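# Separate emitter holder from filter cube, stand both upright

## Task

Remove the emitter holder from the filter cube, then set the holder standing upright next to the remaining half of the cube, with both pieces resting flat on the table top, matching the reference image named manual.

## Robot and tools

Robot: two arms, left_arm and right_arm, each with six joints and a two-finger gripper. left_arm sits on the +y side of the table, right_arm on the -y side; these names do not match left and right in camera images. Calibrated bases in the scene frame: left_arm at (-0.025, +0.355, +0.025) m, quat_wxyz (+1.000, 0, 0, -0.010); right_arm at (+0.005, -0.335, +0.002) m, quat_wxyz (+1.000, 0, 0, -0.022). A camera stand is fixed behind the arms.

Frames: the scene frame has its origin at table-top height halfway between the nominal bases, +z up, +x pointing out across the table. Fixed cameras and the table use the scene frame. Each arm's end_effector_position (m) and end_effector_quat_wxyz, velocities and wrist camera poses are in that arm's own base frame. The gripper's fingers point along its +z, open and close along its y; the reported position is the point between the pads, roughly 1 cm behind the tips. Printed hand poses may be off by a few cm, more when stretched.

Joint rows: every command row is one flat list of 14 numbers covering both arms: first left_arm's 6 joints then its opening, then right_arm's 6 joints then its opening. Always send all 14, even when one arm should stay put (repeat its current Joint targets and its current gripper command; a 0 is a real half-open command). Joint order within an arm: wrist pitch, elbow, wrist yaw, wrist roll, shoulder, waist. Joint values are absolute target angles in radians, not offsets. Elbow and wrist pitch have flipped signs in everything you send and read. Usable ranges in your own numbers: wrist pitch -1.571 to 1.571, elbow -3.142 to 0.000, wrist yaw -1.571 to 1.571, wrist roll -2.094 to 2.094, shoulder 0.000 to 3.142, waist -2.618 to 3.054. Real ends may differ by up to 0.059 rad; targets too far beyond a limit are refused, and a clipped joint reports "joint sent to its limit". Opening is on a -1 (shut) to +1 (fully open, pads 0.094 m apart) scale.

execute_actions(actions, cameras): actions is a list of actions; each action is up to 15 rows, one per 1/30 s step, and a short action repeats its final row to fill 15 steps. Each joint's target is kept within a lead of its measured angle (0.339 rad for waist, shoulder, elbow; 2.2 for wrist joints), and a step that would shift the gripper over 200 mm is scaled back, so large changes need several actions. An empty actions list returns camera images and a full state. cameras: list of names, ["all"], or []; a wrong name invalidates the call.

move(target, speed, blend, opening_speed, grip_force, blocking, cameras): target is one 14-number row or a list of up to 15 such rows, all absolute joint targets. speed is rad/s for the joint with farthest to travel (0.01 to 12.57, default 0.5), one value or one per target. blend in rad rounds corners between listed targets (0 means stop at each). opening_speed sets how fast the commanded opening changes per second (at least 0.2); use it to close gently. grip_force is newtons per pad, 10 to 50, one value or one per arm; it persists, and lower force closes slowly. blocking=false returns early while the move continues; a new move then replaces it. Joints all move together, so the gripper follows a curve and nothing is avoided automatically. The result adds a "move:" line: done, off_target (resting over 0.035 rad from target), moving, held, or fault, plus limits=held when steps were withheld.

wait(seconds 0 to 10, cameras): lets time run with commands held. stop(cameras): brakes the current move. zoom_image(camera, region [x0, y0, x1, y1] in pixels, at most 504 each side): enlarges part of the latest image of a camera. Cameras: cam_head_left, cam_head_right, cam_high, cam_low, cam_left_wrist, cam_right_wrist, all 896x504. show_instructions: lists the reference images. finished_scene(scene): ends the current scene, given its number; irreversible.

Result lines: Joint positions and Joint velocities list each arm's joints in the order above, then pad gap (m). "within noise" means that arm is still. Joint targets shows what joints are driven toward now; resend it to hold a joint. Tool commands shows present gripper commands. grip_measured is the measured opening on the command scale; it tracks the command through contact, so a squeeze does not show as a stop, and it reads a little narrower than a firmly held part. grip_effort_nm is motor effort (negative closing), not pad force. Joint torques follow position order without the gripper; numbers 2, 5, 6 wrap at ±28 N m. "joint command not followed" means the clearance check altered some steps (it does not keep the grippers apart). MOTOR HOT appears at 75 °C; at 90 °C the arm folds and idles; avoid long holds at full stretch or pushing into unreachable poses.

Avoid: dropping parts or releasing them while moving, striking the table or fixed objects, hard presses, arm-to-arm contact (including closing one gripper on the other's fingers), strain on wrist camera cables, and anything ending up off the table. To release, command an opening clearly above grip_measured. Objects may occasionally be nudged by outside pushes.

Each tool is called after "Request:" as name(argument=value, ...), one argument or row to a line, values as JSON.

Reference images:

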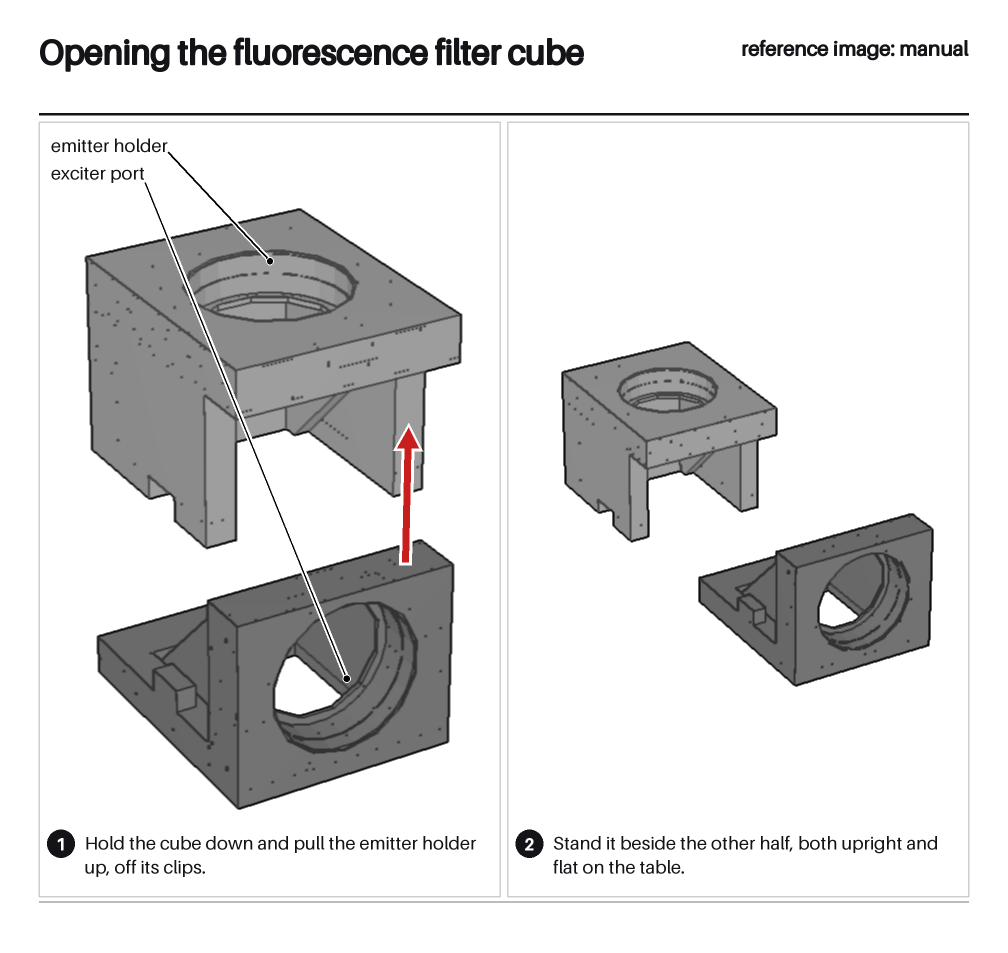

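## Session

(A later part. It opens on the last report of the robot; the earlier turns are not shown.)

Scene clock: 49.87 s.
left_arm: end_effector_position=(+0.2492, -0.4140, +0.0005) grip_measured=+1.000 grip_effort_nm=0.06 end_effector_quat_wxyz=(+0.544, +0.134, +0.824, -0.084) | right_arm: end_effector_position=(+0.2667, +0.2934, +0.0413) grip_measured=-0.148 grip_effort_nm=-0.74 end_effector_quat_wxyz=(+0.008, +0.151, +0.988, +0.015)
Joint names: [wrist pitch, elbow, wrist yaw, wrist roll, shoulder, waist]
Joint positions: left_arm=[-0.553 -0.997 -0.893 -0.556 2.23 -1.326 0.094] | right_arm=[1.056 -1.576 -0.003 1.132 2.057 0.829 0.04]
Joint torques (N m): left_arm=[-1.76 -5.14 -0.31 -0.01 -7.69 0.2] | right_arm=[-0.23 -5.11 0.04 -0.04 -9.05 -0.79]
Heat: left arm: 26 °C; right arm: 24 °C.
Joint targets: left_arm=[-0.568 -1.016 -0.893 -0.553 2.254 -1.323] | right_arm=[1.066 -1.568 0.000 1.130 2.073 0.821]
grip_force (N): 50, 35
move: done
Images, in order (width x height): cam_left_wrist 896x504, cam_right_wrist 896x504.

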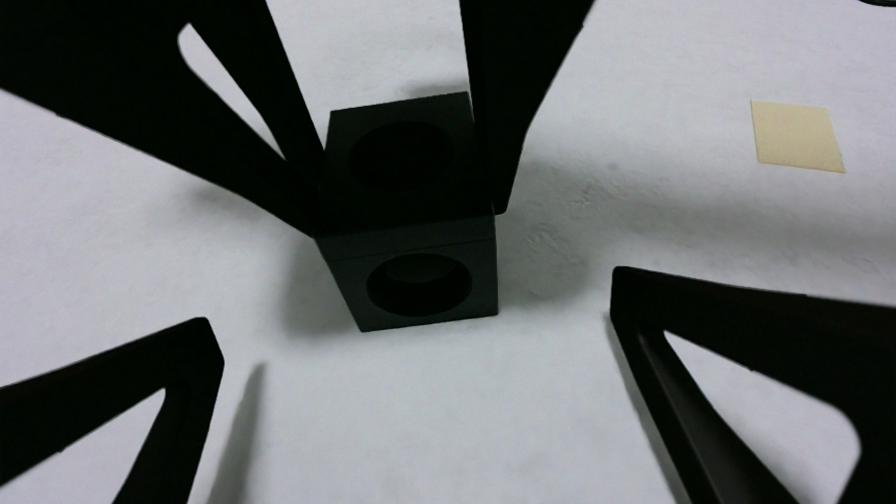

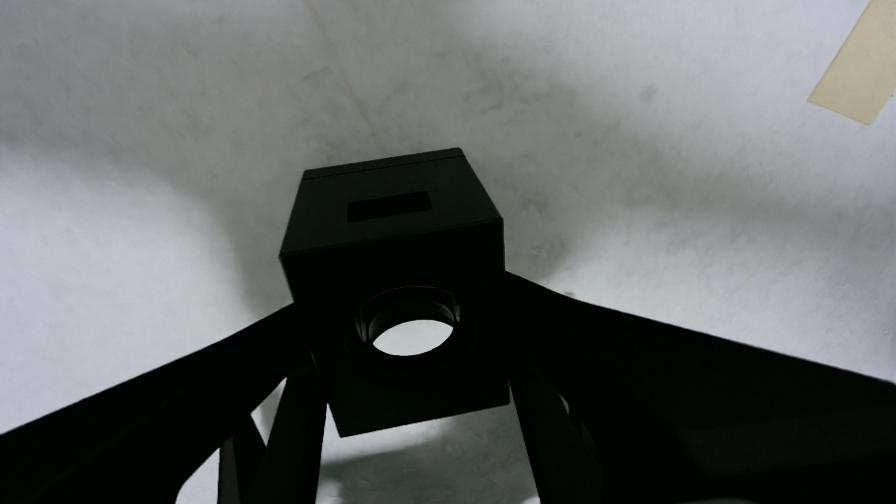

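Request:
move(
  target=[-0.607,-1.0695,-0.869,-0.524,2.324,-1.2926,1,1.066,-1.568,0,1.13,2.073,0.821,-0.25],
  speed=0.2,
  cameras=["cam_left_wrist","cam_right_wrist","cam_low"],
)

Scene clock: 51.87 s.
left_arm: end_effector_position=(+0.2624, -0.4239, -0.0100) grip_measured=+1.000 grip_effort_nm=0.05 end_effector_quat_wxyz=(+0.545, +0.132, +0.823, -0.088) | right_arm: end_effector_position=(+0.2667, +0.2934, +0.0413) grip_measured=-0.148 grip_effort_nm=-0.74 end_effector_quat_wxyz=(+0.008, +0.151, +0.988, +0.015)
Joint names: [wrist pitch, elbow, wrist yaw, wrist roll, shoulder, waist]
Joint positions: left_arm=[-0.594 -1.052 -0.87 -0.528 2.297 -1.299 0.094] | right_arm=[1.056 -1.576 -0.003 1.132 2.057 0.829 0.04]
Joint torques (N m): left_arm=[-1.75 -4.94 -0.27 0.08 -7.88 0.53] | right_arm=[-0.23 -5.09 0.03 -0.04 -9.09 -0.73]
Heat: left arm: 26 °C; right arm: 24 °C.
Joint targets: left_arm=[-0.607 -1.069 -0.869 -0.524 2.324 -1.293] | right_arm=[1.066 -1.568 0.000 1.130 2.073 0.821]
grip_force (N): 50, 35
move: done
Images, in order (width x height): cam_low 896x504, cam_left_wrist 896x504, cam_right_wrist 896x504.

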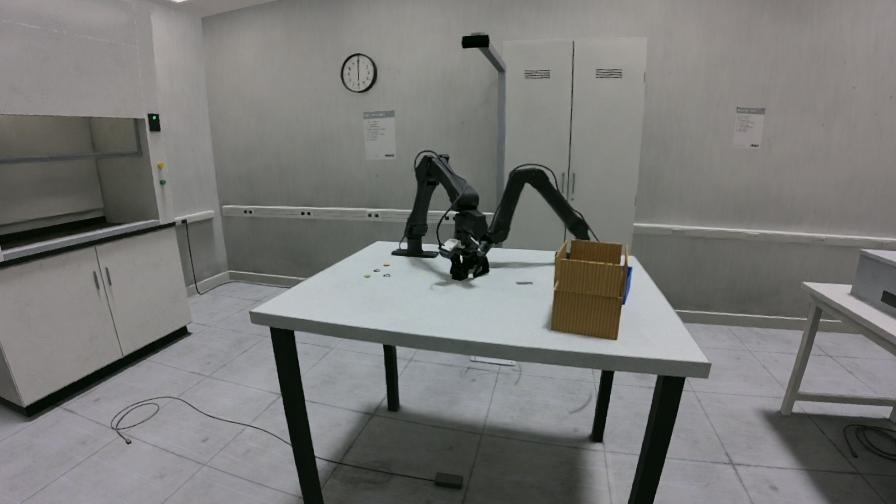

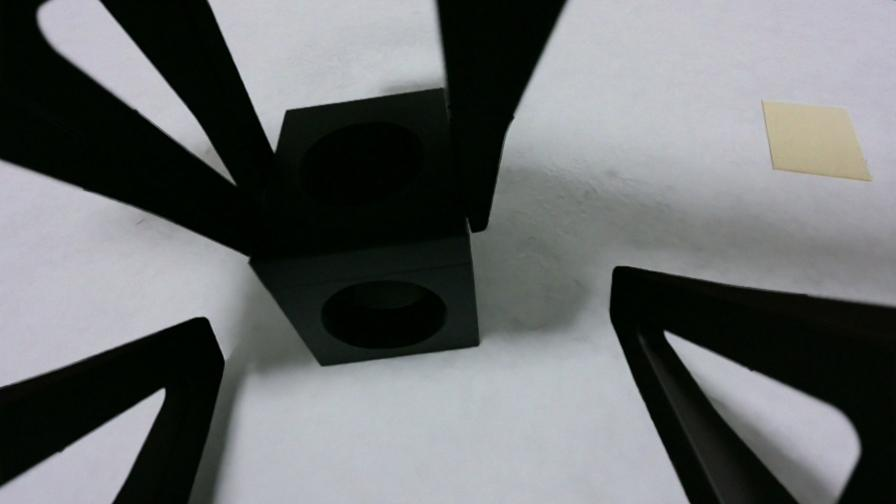

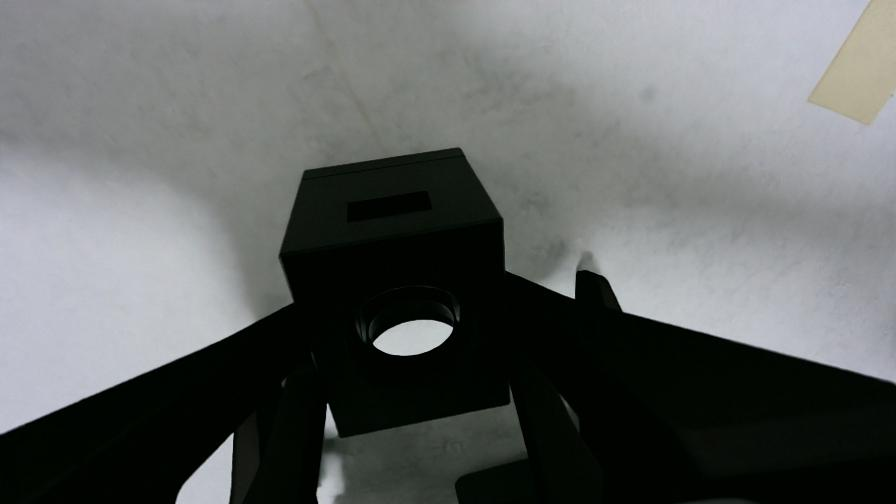

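Request:
move(
  target=[-0.638,-1.053,-0.857,-0.51,2.327,-1.2774,1,1.066,-1.568,0,1.13,2.073,0.821,-0.25],
  speed=0.2,
  cameras=["cam_left_wrist"],
)

Scene clock: 54.03 s.
left_arm: end_effector_position=(+0.2688, -0.4247, -0.0066) grip_measured=+1.000 grip_effort_nm=0.05 end_effector_quat_wxyz=(+0.548, +0.128, +0.821, -0.094) | right_arm: end_effector_position=(+0.2667, +0.2934, +0.0413) grip_measured=-0.148 grip_effort_nm=-0.74 end_effector_quat_wxyz=(+0.008, +0.151, +0.988, +0.015)
Joint names: [wrist pitch, elbow, wrist yaw, wrist roll, shoulder, waist]
Joint positions: left_arm=[-0.623 -1.052 -0.858 -0.513 2.297 -1.284 0.094] | right_arm=[1.056 -1.576 -0.003 1.132 2.057 0.829 0.04]
Joint torques (N m): left_arm=[-1.79 -3.66 -0.26 0.02 -7.72 0.59] | right_arm=[-0.25 -5.09 0.04 -0.05 -8.98 -0.81]
Heat: left arm: 26 °C; right arm: 25 °C.
Joint targets: left_arm=[-0.638 -1.053 -0.857 -0.510 2.327 -1.277] | right_arm=[1.066 -1.568 0.000 1.130 2.073 0.821]
grip_force (N): 50, 35
move: done
Images, in order (width x height): cam_left_wrist 896x504.

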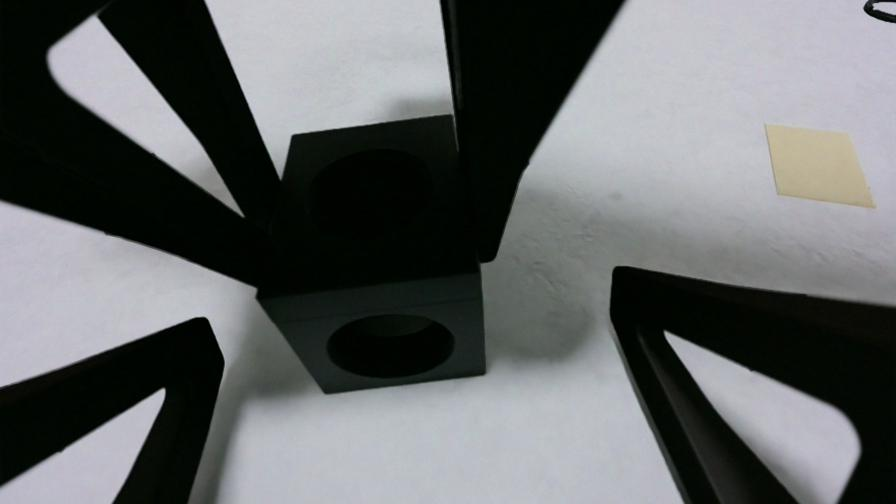

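Request:
move(
  target=[-0.648,-1.021,-0.858,-0.51,2.307,-1.268,1,1.066,-1.568,0,1.13,2.073,0.821,-0.25],
  speed=0.2,
  cameras=["cam_left_wrist","cam_right_wrist"],
)

Scene clock: 56.17 s.
left_arm: end_effector_position=(+0.2704, -0.4178, -0.0105) grip_measured=+1.000 grip_effort_nm=0.05 end_effector_quat_wxyz=(+0.547, +0.127, +0.822, -0.090) | right_arm: end_effector_position=(+0.2667, +0.2934, +0.0413) grip_measured=-0.148 grip_effort_nm=-0.74 end_effector_quat_wxyz=(+0.008, +0.151, +0.988, +0.015)
Joint names: [wrist pitch, elbow, wrist yaw, wrist roll, shoulder, waist]
Joint positions: left_arm=[-0.637 -1.031 -0.857 -0.512 2.297 -1.276 0.094] | right_arm=[1.056 -1.576 -0.003 1.132 2.057 0.829 0.04]
Joint torques (N m): left_arm=[-1.77 -2.76 -0.29 0 -9.02 0.62] | right_arm=[-0.25 -5.08 0.04 -0.04 -9.1 -0.73]
Heat: left arm: 26 °C; right arm: 25 °C.
Joint targets: left_arm=[-0.648 -1.021 -0.858 -0.510 2.307 -1.268] | right_arm=[1.066 -1.568 0.000 1.130 2.073 0.821]
grip_force (N): 50, 35
move: done
Images, in order (width x height): cam_left_wrist 896x504, cam_right_wrist 896x504.

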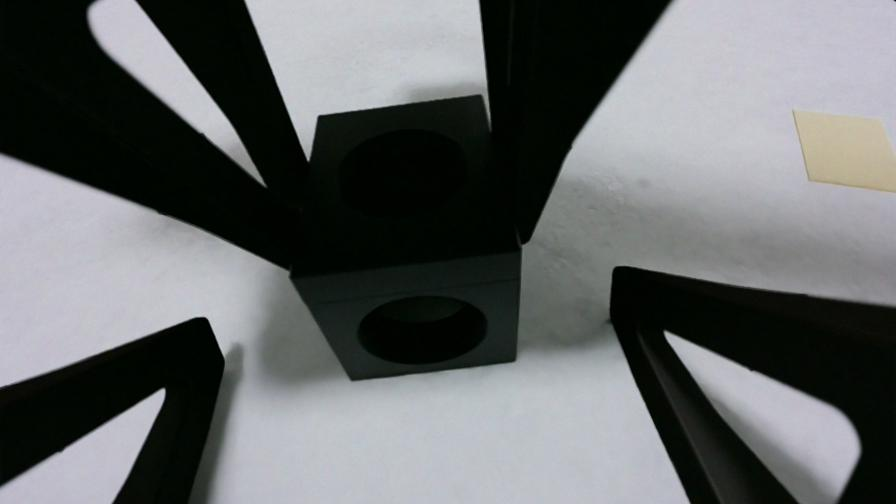

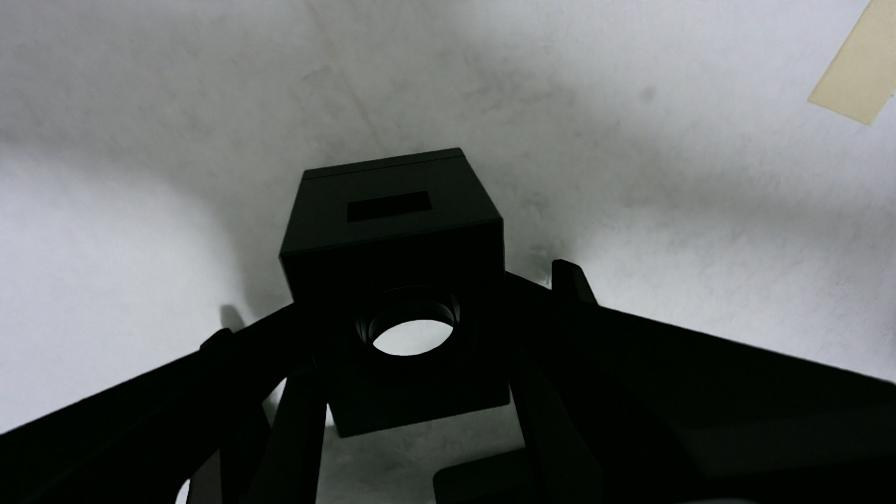

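Request:
move(
  target=[-0.648,-1.021,-0.858,-0.51,2.307,-1.268,-0.3,1.066,-1.568,0,1.13,2.073,0.821,-0.25],
  speed=0.2,
  opening_speed=0.5,
  cameras=["cam_left_wrist","cam_right_wrist"],
)

Scene clock: 59.43 s.
left_arm: end_effector_position=(+0.2699, -0.4190, -0.0106) grip_measured=-0.186 grip_effort_nm=-0.97 end_effector_quat_wxyz=(+0.546, +0.127, +0.823, -0.094) | right_arm: end_effector_position=(+0.2667, +0.2940, +0.0413) grip_measured=-0.148 grip_effort_nm=-0.74 end_effector_quat_wxyz=(+0.008, +0.151, +0.988, +0.016)
Joint names: [wrist pitch, elbow, wrist yaw, wrist roll, shoulder, waist]
Joint positions: left_arm=[-0.64 -1.031 -0.85 -0.514 2.297 -1.276 0.038] | right_arm=[1.054 -1.576 -0.005 1.132 2.057 0.829 0.04]
Joint torques (N m): left_arm=[-1.72 -2.76 -0.34 0.01 -9.05 0.68] | right_arm=[-0.22 -5.05 0.05 -0.03 -9.03 -0.76]
Heat: left arm: 26 °C; right arm: 25 °C.
Joint targets: left_arm=[-0.648 -1.021 -0.858 -0.510 2.307 -1.268] | right_arm=[1.066 -1.568 0.000 1.130 2.073 0.821]
grip_force (N): 50, 35
move: done
Images, in order (width x height): cam_left_wrist 896x504, cam_right_wrist 896x504.

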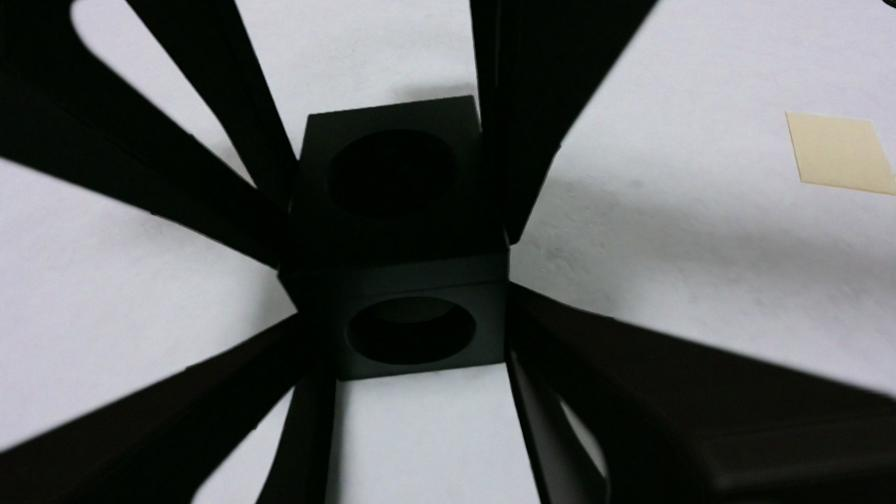

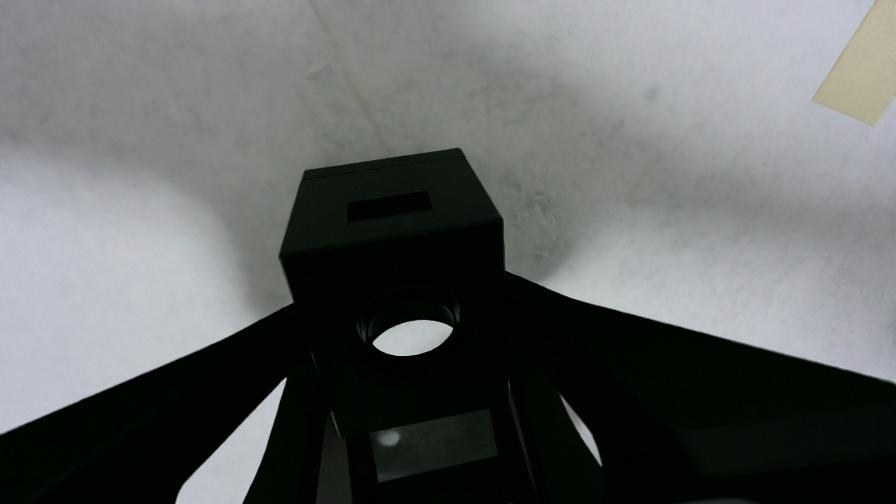

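Request:
move(
  target=[-0.648,-1.021,-0.858,-0.51,2.307,-1.268,-0.3,1.124,-1.611,0,1.13,2.058,0.821,-0.25],
  speed=0.12,
  grip_force=[50,45],
  cameras=["cam_left_wrist","cam_right_wrist"],
)

Scene clock: 60.90 s.
left_arm: end_effector_position=(+0.2701, -0.4197, -0.0097) grip_measured=-0.186 grip_effort_nm=-0.98 end_effector_quat_wxyz=(+0.547, +0.125, +0.822, -0.096) | right_arm: end_effector_position=(+0.2661, +0.2933, +0.0429) grip_measured=-0.156 grip_effort_nm=-0.93 end_effector_quat_wxyz=(+0.006, +0.150, +0.989, +0.014)
Joint names: [wrist pitch, elbow, wrist yaw, wrist roll, shoulder, waist]
Joint positions: left_arm=[-0.646 -1.031 -0.85 -0.515 2.297 -1.276 0.038] | right_arm=[1.066 -1.583 -0.005 1.131 2.057 0.829 0.04]
Joint torques (N m): left_arm=[-1.67 -2.76 -0.35 0.04 -8.96 0.64] | right_arm=[0.22 -8.59 0.05 -0.03 -10.26 -0.76]
Heat: left arm: 26 °C; right arm: 25 °C.
Joint targets: left_arm=[-0.648 -1.021 -0.858 -0.510 2.307 -1.268] | right_arm=[1.124 -1.611 0.000 1.130 2.058 0.821]
grip_force (N): 50, 45
move: off_target (right_arm); right_arm: the wrist pitch is farthest, 0.058 rad from its target
Images, in order (width x height): cam_left_wrist 896x504, cam_right_wrist 896x504.

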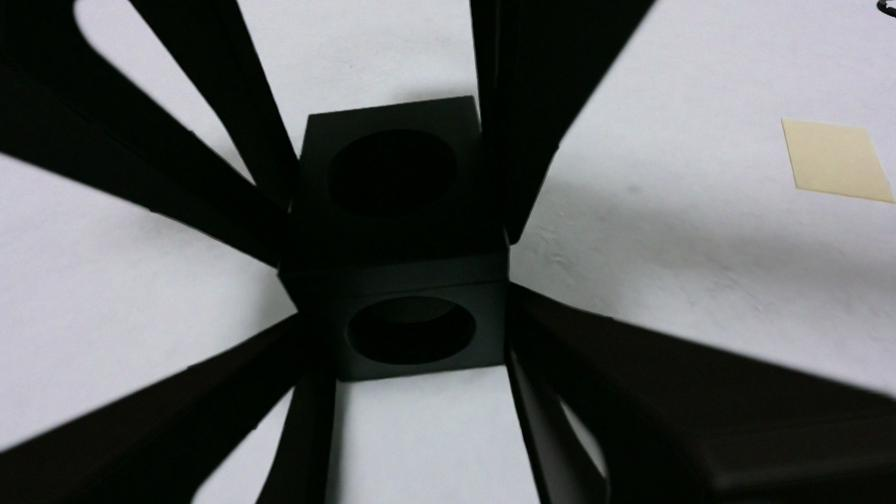

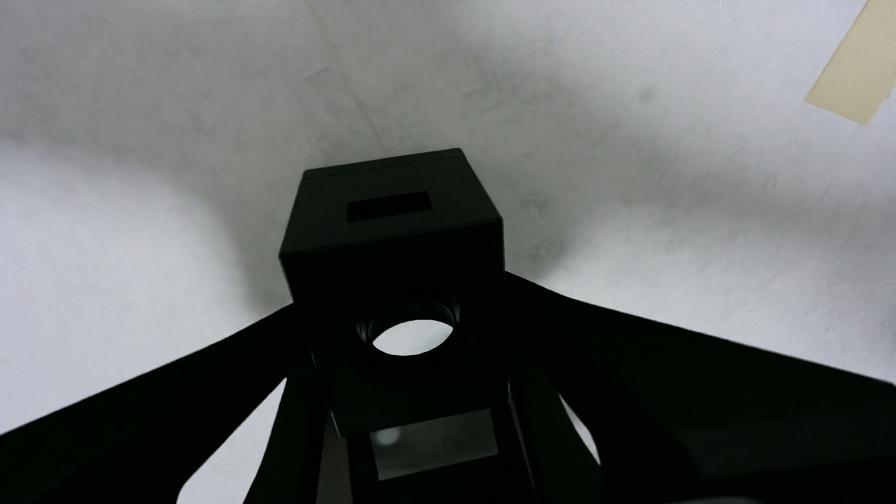

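Request:
move(
  target=[-0.648,-1.021,-0.858,-0.51,2.307,-1.268,-0.3,1.161,-1.6415,0,1.13,2.052,0.821,-0.3],
  speed=0.12,
  grip_force=[50,50],
  cameras=["cam_left_wrist"],
)

Scene clock: 61.90 s.
left_arm: end_effector_position=(+0.2718, -0.4207, -0.0051) grip_measured=-0.186 grip_effort_nm=-0.98 end_effector_quat_wxyz=(+0.554, +0.118, +0.818, -0.101) | right_arm: end_effector_position=(+0.2670, +0.2930, +0.0491) grip_measured=-0.160 grip_effort_nm=-1.02 end_effector_quat_wxyz=(+0.007, +0.150, +0.989, +0.011)
Joint names: [wrist pitch, elbow, wrist yaw, wrist roll, shoulder, waist]
Joint positions: left_arm=[-0.67 -1.031 -0.861 -0.512 2.297 -1.276 0.038] | right_arm=[1.096 -1.608 -0.001 1.13 2.057 0.829 0.039]
Joint torques (N m): left_arm=[-1.43 -2.76 -0.24 0.02 -8.99 0.64] | right_arm=[0.31 -9.21 0 -0.02 -10.74 -0.77]
Heat: left arm: 26 °C; right arm: 25 °C.
Joint targets: left_arm=[-0.648 -1.021 -0.858 -0.510 2.307 -1.268] | right_arm=[1.161 -1.642 0.000 1.130 2.052 0.821]
move: off_target (right_arm); right_arm: the wrist pitch is farthest, 0.065 rad from its target
Images, in order (width x height): cam_left_wrist 896x504.

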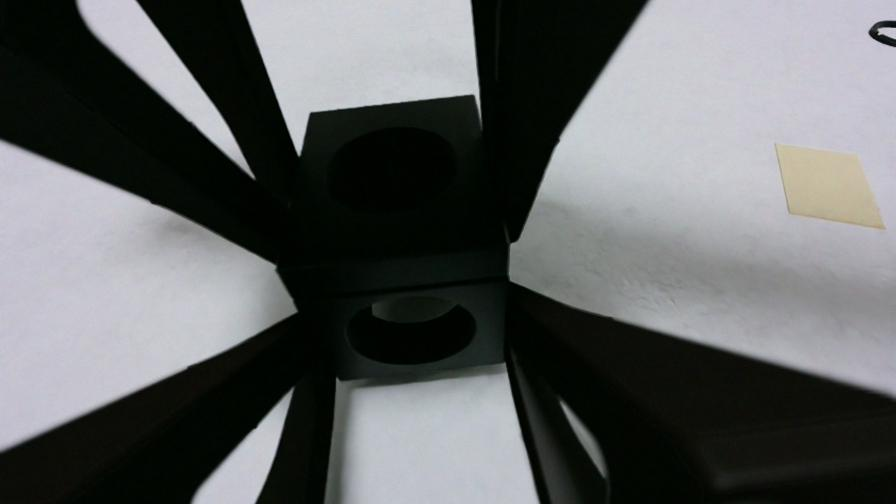

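Request:
move(
  target=[-0.58,-1.021,-0.858,-0.51,2.307,-1.268,-0.3,1.22,-1.69,0,1.13,2.045,0.821,-0.3],
  speed=0.12,
  cameras=["cam_left_wrist"],
)

Scene clock: 63.47 s.
left_arm: end_effector_position=(+0.2739, -0.4189, +0.0000) grip_measured=-0.186 grip_effort_nm=-0.98 end_effector_quat_wxyz=(+0.562, +0.111, +0.814, -0.097) | right_arm: end_effector_position=(+0.2693, +0.2945, +0.0577) grip_measured=-0.160 grip_effort_nm=-1.02 end_effector_quat_wxyz=(+0.010, +0.145, +0.989, +0.011)
Joint names: [wrist pitch, elbow, wrist yaw, wrist roll, shoulder, waist]
Joint positions: left_arm=[-0.681 -1.031 -0.883 -0.504 2.293 -1.276 0.038] | right_arm=[1.126 -1.643 0.003 1.12 2.057 0.829 0.039]
Joint torques (N m): left_arm=[-0.64 -2.81 -0.01 -0.09 -8.76 0.68] | right_arm=[0.58 -10.69 -0.04 0.08 -11.36 -0.72]
Heat: left arm: 26 °C; right arm: 25 °C.
Joint targets: left_arm=[-0.580 -1.021 -0.858 -0.510 2.307 -1.268] | right_arm=[1.220 -1.690 0.000 1.130 2.045 0.821]
move: off_target (left_arm, right_arm); left_arm: the wrist pitch is farthest, 0.101 rad from its target; right_arm: the wrist pitch is farthest, 0.094 rad from its target
Images, in order (width x height): cam_left_wrist 896x504.

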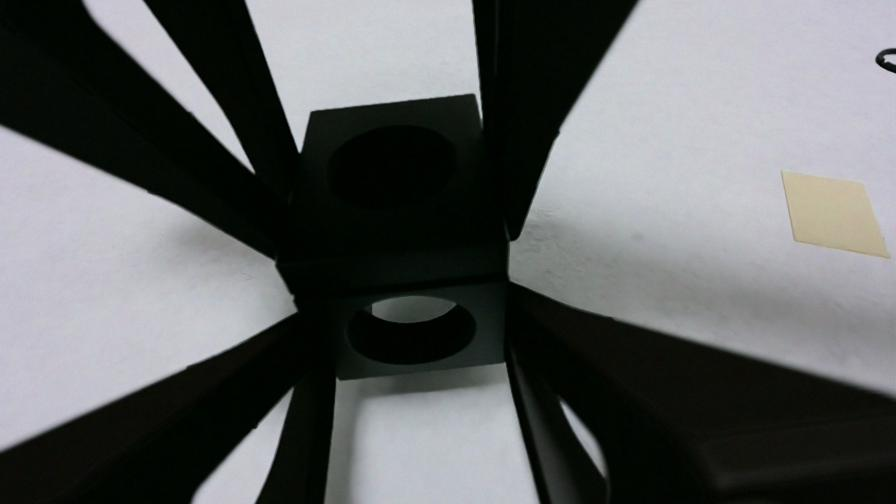

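Request:
move(
  target=[-0.4,-1.021,-0.858,-0.51,2.34,-1.268,-0.3,1.25,-1.72,0,1.13,2.03,0.821,-0.3],
  speed=0.15,
  cameras=["cam_left_wrist","cam_right_wrist"],
)

Scene clock: 65.50 s.
left_arm: end_effector_position=(+0.2763, -0.4153, +0.0008) grip_measured=-0.186 grip_effort_nm=-0.98 end_effector_quat_wxyz=(+0.562, +0.108, +0.816, -0.076) | right_arm: end_effector_position=(+0.2720, +0.2969, +0.0620) grip_measured=-0.160 grip_effort_nm=-1.02 end_effector_quat_wxyz=(+0.014, +0.134, +0.991, +0.015)
Joint names: [wrist pitch, elbow, wrist yaw, wrist roll, shoulder, waist]
Joint positions: left_arm=[-0.614 -1.053 -0.913 -0.517 2.289 -1.276 0.038] | right_arm=[1.132 -1.659 0.006 1.098 2.057 0.829 0.039]
Joint torques (N m): left_arm=[0.58 -1.25 0.3 0.06 -6.2 0.68] | right_arm=[0.78 -12.01 -0.07 0.29 -12.78 -0.73]
Heat: left arm: 26 °C; right arm: 25 °C.
Joint targets: left_arm=[-0.400 -1.021 -0.858 -0.510 2.340 -1.268] | right_arm=[1.250 -1.720 0.000 1.130 2.030 0.821]
move: off_target (left_arm, right_arm); left_arm: the wrist pitch is farthest, 0.214 rad from its target; right_arm: the wrist pitch is farthest, 0.118 rad from its target
Images, in order (width x height): cam_left_wrist 896x504, cam_right_wrist 896x504.

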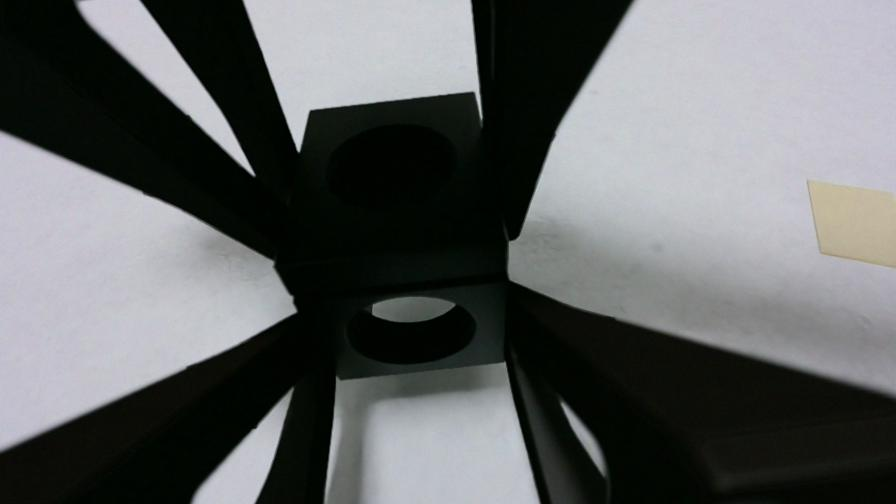

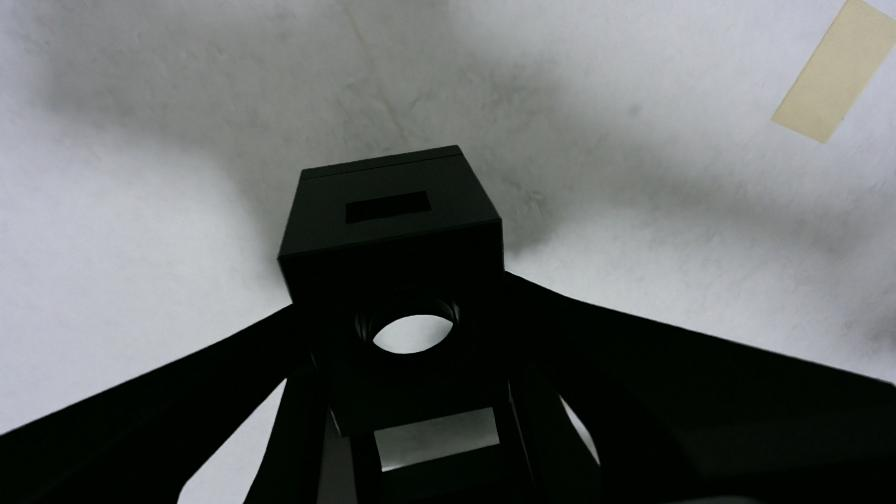

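Request:
move(
  target=[-0.3,-1.021,-0.858,-0.51,2.34,-1.268,-0.3,1.066,-1.568,0,1.13,2.068,0.821,-0.3],
  speed=0.15,
  cameras=["cam_left_wrist","cam_right_wrist"],
)

Scene clock: 67.47 s.
left_arm: end_effector_position=(+0.2723, -0.4052, -0.0144) grip_measured=-0.186 grip_effort_nm=-0.98 end_effector_quat_wxyz=(+0.541, +0.125, +0.830, -0.047) | right_arm: end_effector_position=(+0.2707, +0.3039, +0.0435) grip_measured=-0.160 grip_effort_nm=-1.02 end_effector_quat_wxyz=(+0.008, +0.130, +0.991, +0.034)
Joint names: [wrist pitch, elbow, wrist yaw, wrist roll, shoulder, waist]
Joint positions: left_arm=[-0.508 -1.053 -0.904 -0.546 2.287 -1.276 0.038] | right_arm=[1.035 -1.594 -0.026 1.091 2.065 0.829 0.039]
Joint torques (N m): left_arm=[0.59 -1.16 0.14 0.39 -6.05 0.69] | right_arm=[-0.11 -3.47 0.28 0.36 -10.17 -0.79]
Heat: left arm: 26 °C; right arm: 26 °C.
Joint targets: left_arm=[-0.300 -1.021 -0.858 -0.510 2.340 -1.268] | right_arm=[1.066 -1.568 0.000 1.130 2.068 0.821]
move: off_target (left_arm, right_arm); left_arm: the wrist pitch is farthest, 0.208 rad from its target; right_arm: the wrist roll is farthest, 0.039 rad from its target
Images, in order (width x height): cam_left_wrist 896x504, cam_right_wrist 896x504.

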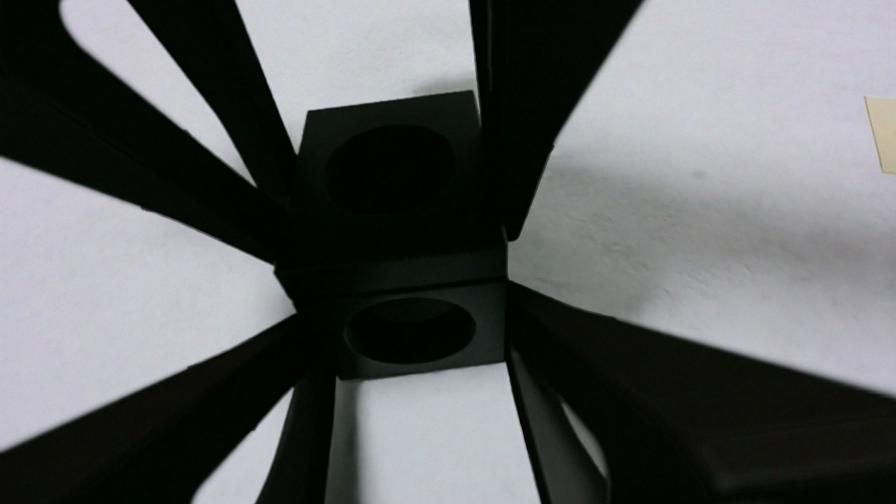

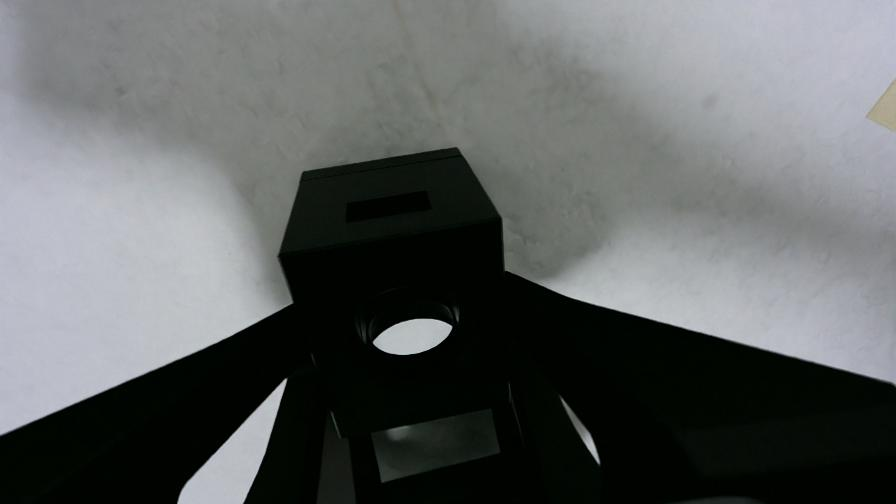

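Request:
move(
  target=[
    [-0.1,-1.021,-0.858,-0.51,2.34,-1.268,-0.3,1.08,-1.625,0,1.10,2.114,0.835,-0.3],
    [-0.1,-1.021,-0.858,-0.51,2.34,-1.268,-0.3,1.203,-1.727,0,1.10,2.0945,0.835,-0.3],
  ],
  speed=0.2,
  blend=0.1,
  cameras=["cam_left_wrist","cam_right_wrist"],
)

Scene clock: 70.33 s.
left_arm: end_effector_position=(+0.2730, -0.3945, -0.0154) grip_measured=-0.186 grip_effort_nm=-0.98 end_effector_quat_wxyz=(+0.532, +0.117, +0.838, -0.020) | right_arm: end_effector_position=(+0.2741, +0.3153, +0.0466) grip_measured=-0.160 grip_effort_nm=-1.02 end_effector_quat_wxyz=(+0.000, +0.107, +0.993, +0.038)
Joint names: [wrist pitch, elbow, wrist yaw, wrist roll, shoulder, waist]
Joint positions: left_arm=[-0.387 -1.071 -0.931 -0.601 2.271 -1.274 0.038] | right_arm=[1.074 -1.672 -0.046 1.049 2.108 0.833 0.039]
Joint torques (N m): left_arm=[1.5 0.14 0.38 1.04 -4.89 0.53] | right_arm=[0.86 -11.44 0.5 0.52 -11.9 0.09]
Heat: left arm: 26 °C; right arm: 25 °C.
Joint targets: left_arm=[-0.100 -1.021 -0.858 -0.510 2.340 -1.268] | right_arm=[1.203 -1.727 0.000 1.100 2.094 0.835]
move: off_target (left_arm, right_arm); blend cut to 0.0615 rad at target 1; left_arm: the wrist pitch is farthest, 0.287 rad from its target; right_arm: the wrist pitch is farthest, 0.129 rad from its target
Images, in order (width x height): cam_left_wrist 896x504, cam_right_wrist 896x504.

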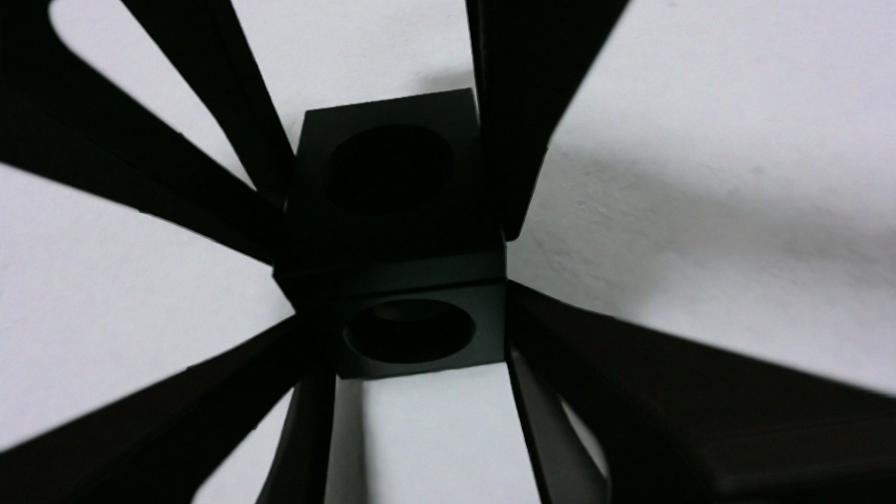

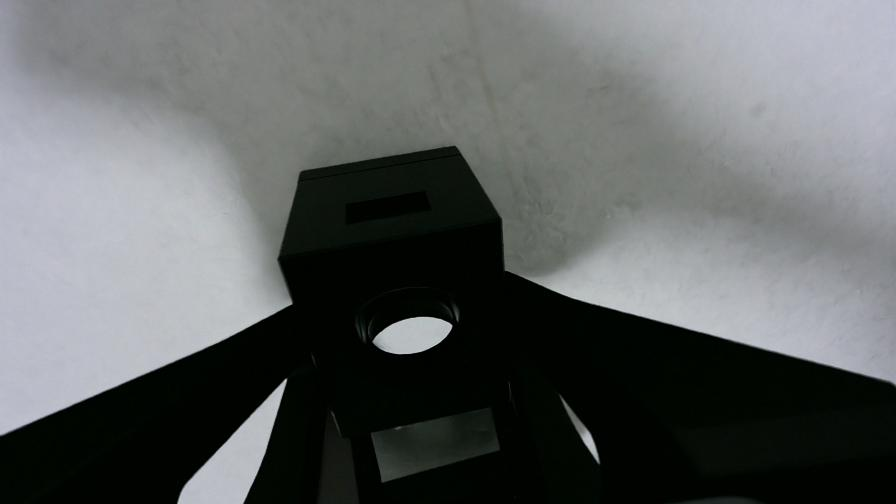

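Request:
move(
  target=[-0.387,-1.071,-0.931,-0.601,2.271,-1.274,-0.3,1.06,-1.635,-0.046,1.049,2.11,0.833,-0.3],
  speed=0.2,
  cameras=["cam_left_wrist","cam_right_wrist"],
)

Scene clock: 72.83 s.
left_arm: end_effector_position=(+0.2750, -0.3955, -0.0104) grip_measured=-0.186 grip_effort_nm=-0.98 end_effector_quat_wxyz=(+0.540, +0.100, +0.835, -0.029) | right_arm: end_effector_position=(+0.2746, +0.3177, +0.0443) grip_measured=-0.160 grip_effort_nm=-1.02 end_effector_quat_wxyz=(+0.000, +0.098, +0.994, +0.045)
Joint names: [wrist pitch, elbow, wrist yaw, wrist roll, shoulder, waist]
Joint positions: left_arm=[-0.41 -1.071 -0.946 -0.62 2.27 -1.274 0.038] | right_arm=[1.053 -1.662 -0.053 1.031 2.108 0.833 0.039]
Joint torques (N m): left_arm=[-1.25 -3.59 -0.19 0.2 -9.55 0.02] | right_arm=[-0.34 -3.43 0.05 0.18 -10.67 -0.05]
Heat: left arm: 26 °C; right arm: 26 °C.
Joint targets: left_arm=[-0.387 -1.071 -0.931 -0.601 2.271 -1.274] | right_arm=[1.060 -1.635 -0.046 1.049 2.110 0.833]
move: done
Images, in order (width x height): cam_left_wrist 896x504, cam_right_wrist 896x504.

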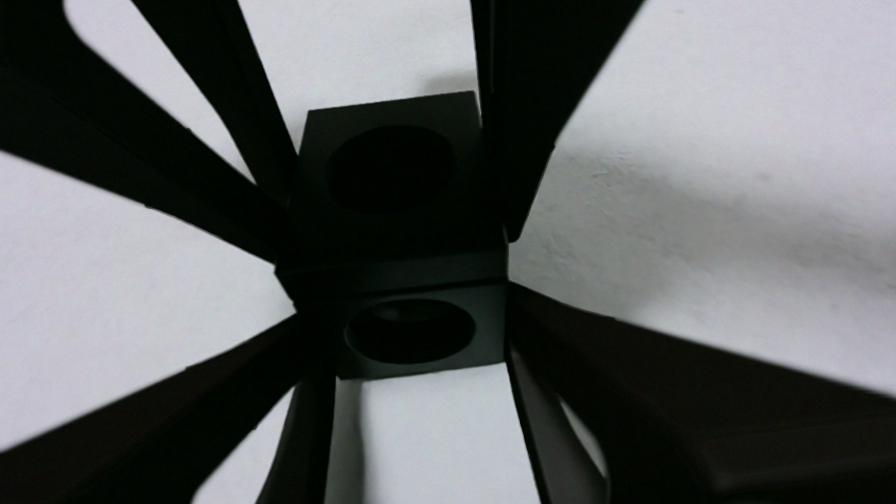

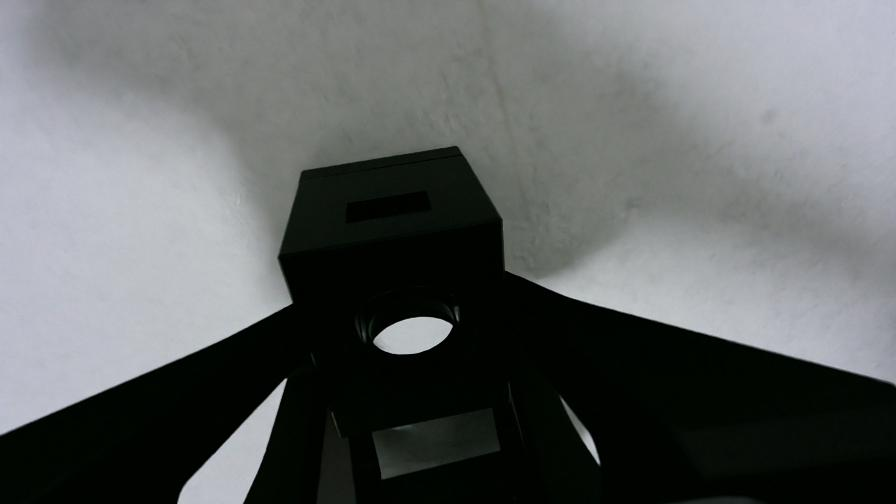

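Request:
zoom_image(
  camera="cam_left_wrist",
  region=[250, 80, 540, 400],
)

Request:
zoom_image(
  camera="cam_right_wrist",
  region=[260, 130, 530, 500],
)

Scaled by 1.575 from the camera's 896x504 image, which has a finer 1280x720 frame.

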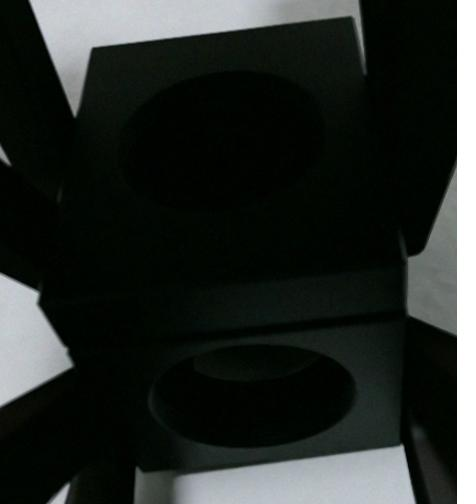

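Scaled by 1.362 from the camera's 896x504 image, which has a finer 1280x720 frame.

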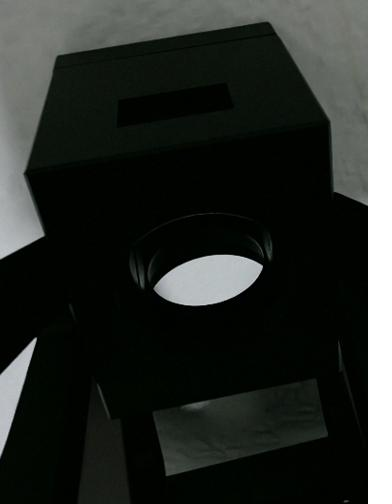

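Request:
move(
  target=[
    [-0.41,-1.071,-0.946,-0.62,2.271,-1.274,0.25,1.06,-1.635,-0.046,1.049,2.11,0.833,-0.3],
    [-0.47,-1.036,-0.962,-0.65,2.277,-1.281,0.25,1.06,-1.635,-0.046,1.049,2.11,0.833,-0.3],
  ],
  speed=0.2,
  opening_speed=1,
  cameras=["cam_left_wrist","cam_right_wrist"],
)

Scene clock: 75.57 s.
left_arm: end_effector_position=(+0.2747, -0.3926, -0.0105) grip_measured=+0.249 grip_effort_nm=0.13 end_effector_quat_wxyz=(+0.545, +0.085, +0.833, -0.042) | right_arm: end_effector_position=(+0.2746, +0.3181, +0.0439) grip_measured=-0.160 grip_effort_nm=-1.02 end_effector_quat_wxyz=(+0.000, +0.101, +0.994, +0.046)
Joint names: [wrist pitch, elbow, wrist yaw, wrist roll, shoulder, waist]
Joint positions: left_arm=[-0.459 -1.046 -0.952 -0.638 2.27 -1.274 0.059] | right_arm=[1.05 -1.66 -0.055 1.038 2.108 0.833 0.039]
Joint torques (N m): left_arm=[-1.64 -2.86 -0.44 -0.11 -9.09 -0.57] | right_arm=[-0.32 -3.59 0.05 0.08 -10.63 -0.03]
Heat: left arm: 26 °C; right arm: 26 °C.
Joint targets: left_arm=[-0.470 -1.036 -0.962 -0.650 2.277 -1.281] | right_arm=[1.060 -1.635 -0.046 1.049 2.110 0.833]
move: done
Images, in order (width x height): cam_left_wrist 896x504, cam_right_wrist 896x504.

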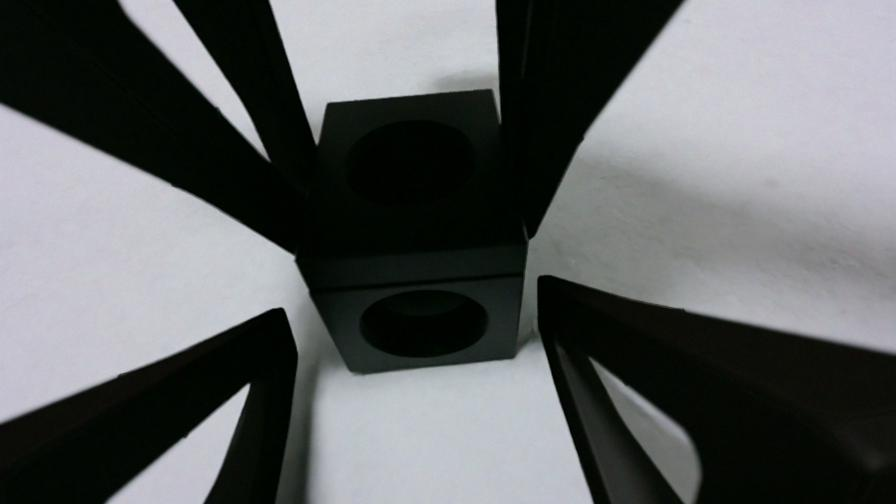

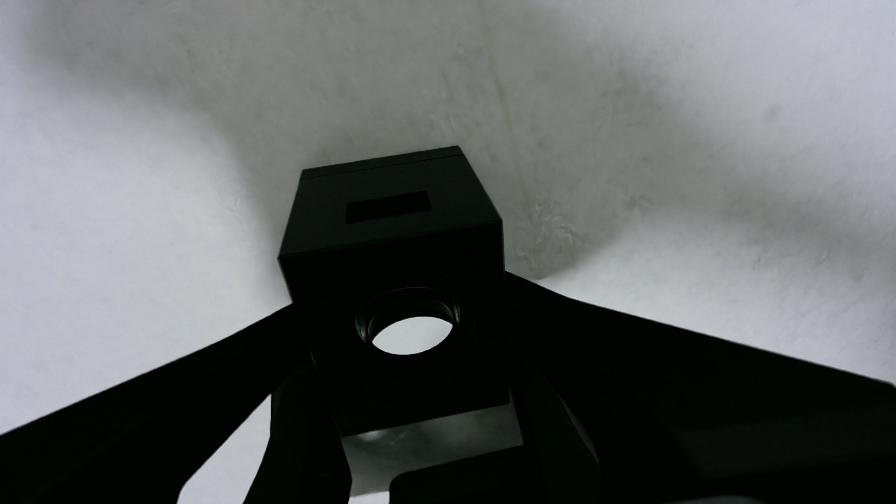

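Request:
move(
  target=[-0.445,-1.026,-0.985,-0.69,2.265,-1.3,0.25,1.06,-1.635,-0.046,1.049,2.11,0.833,-0.3],
  speed=0.2,
  cameras=["cam_left_wrist","cam_right_wrist"],
)

Scene clock: 77.17 s.
left_arm: end_effector_position=(+0.2676, -0.3918, -0.0114) grip_measured=+0.249 grip_effort_nm=0.13 end_effector_quat_wxyz=(+0.548, +0.075, +0.832, -0.048) | right_arm: end_effector_position=(+0.2746, +0.3181, +0.0439) grip_measured=-0.160 grip_effort_nm=-1.02 end_effector_quat_wxyz=(+0.000, +0.101, +0.994, +0.046)
Joint names: [wrist pitch, elbow, wrist yaw, wrist roll, shoulder, waist]
Joint positions: left_arm=[-0.459 -1.035 -0.97 -0.678 2.27 -1.293 0.059] | right_arm=[1.05 -1.66 -0.055 1.038 2.108 0.833 0.039]
Joint torques (N m): left_arm=[-1.33 -2.74 -0.49 -0.21 -9.87 -0.57] | right_arm=[-0.32 -3.62 0.08 0.12 -10.66 -0.09]
Heat: left arm: 26 °C; right arm: 26 °C.
Joint targets: left_arm=[-0.445 -1.026 -0.985 -0.690 2.265 -1.300] | right_arm=[1.060 -1.635 -0.046 1.049 2.110 0.833]
move: done
Images, in order (width x height): cam_left_wrist 896x504, cam_right_wrist 896x504.

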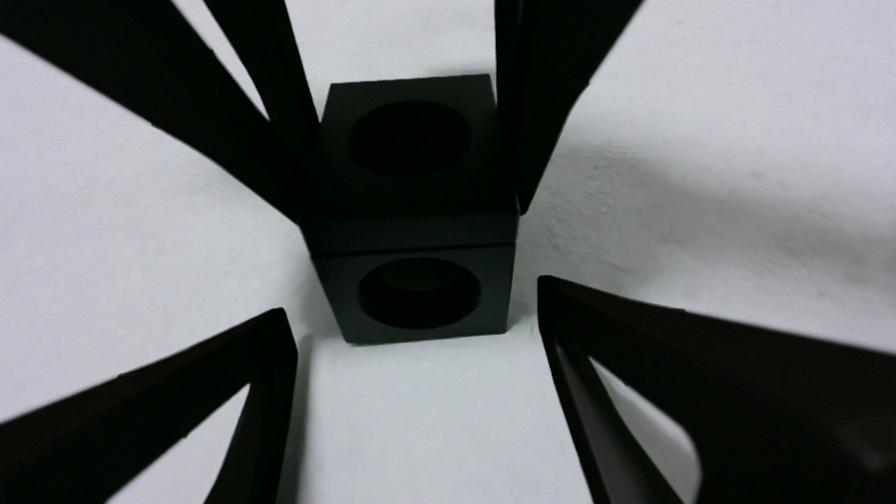

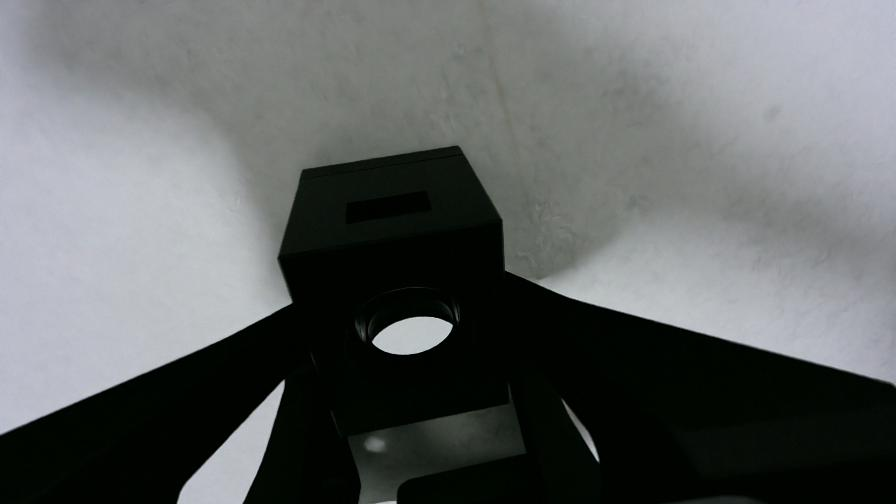

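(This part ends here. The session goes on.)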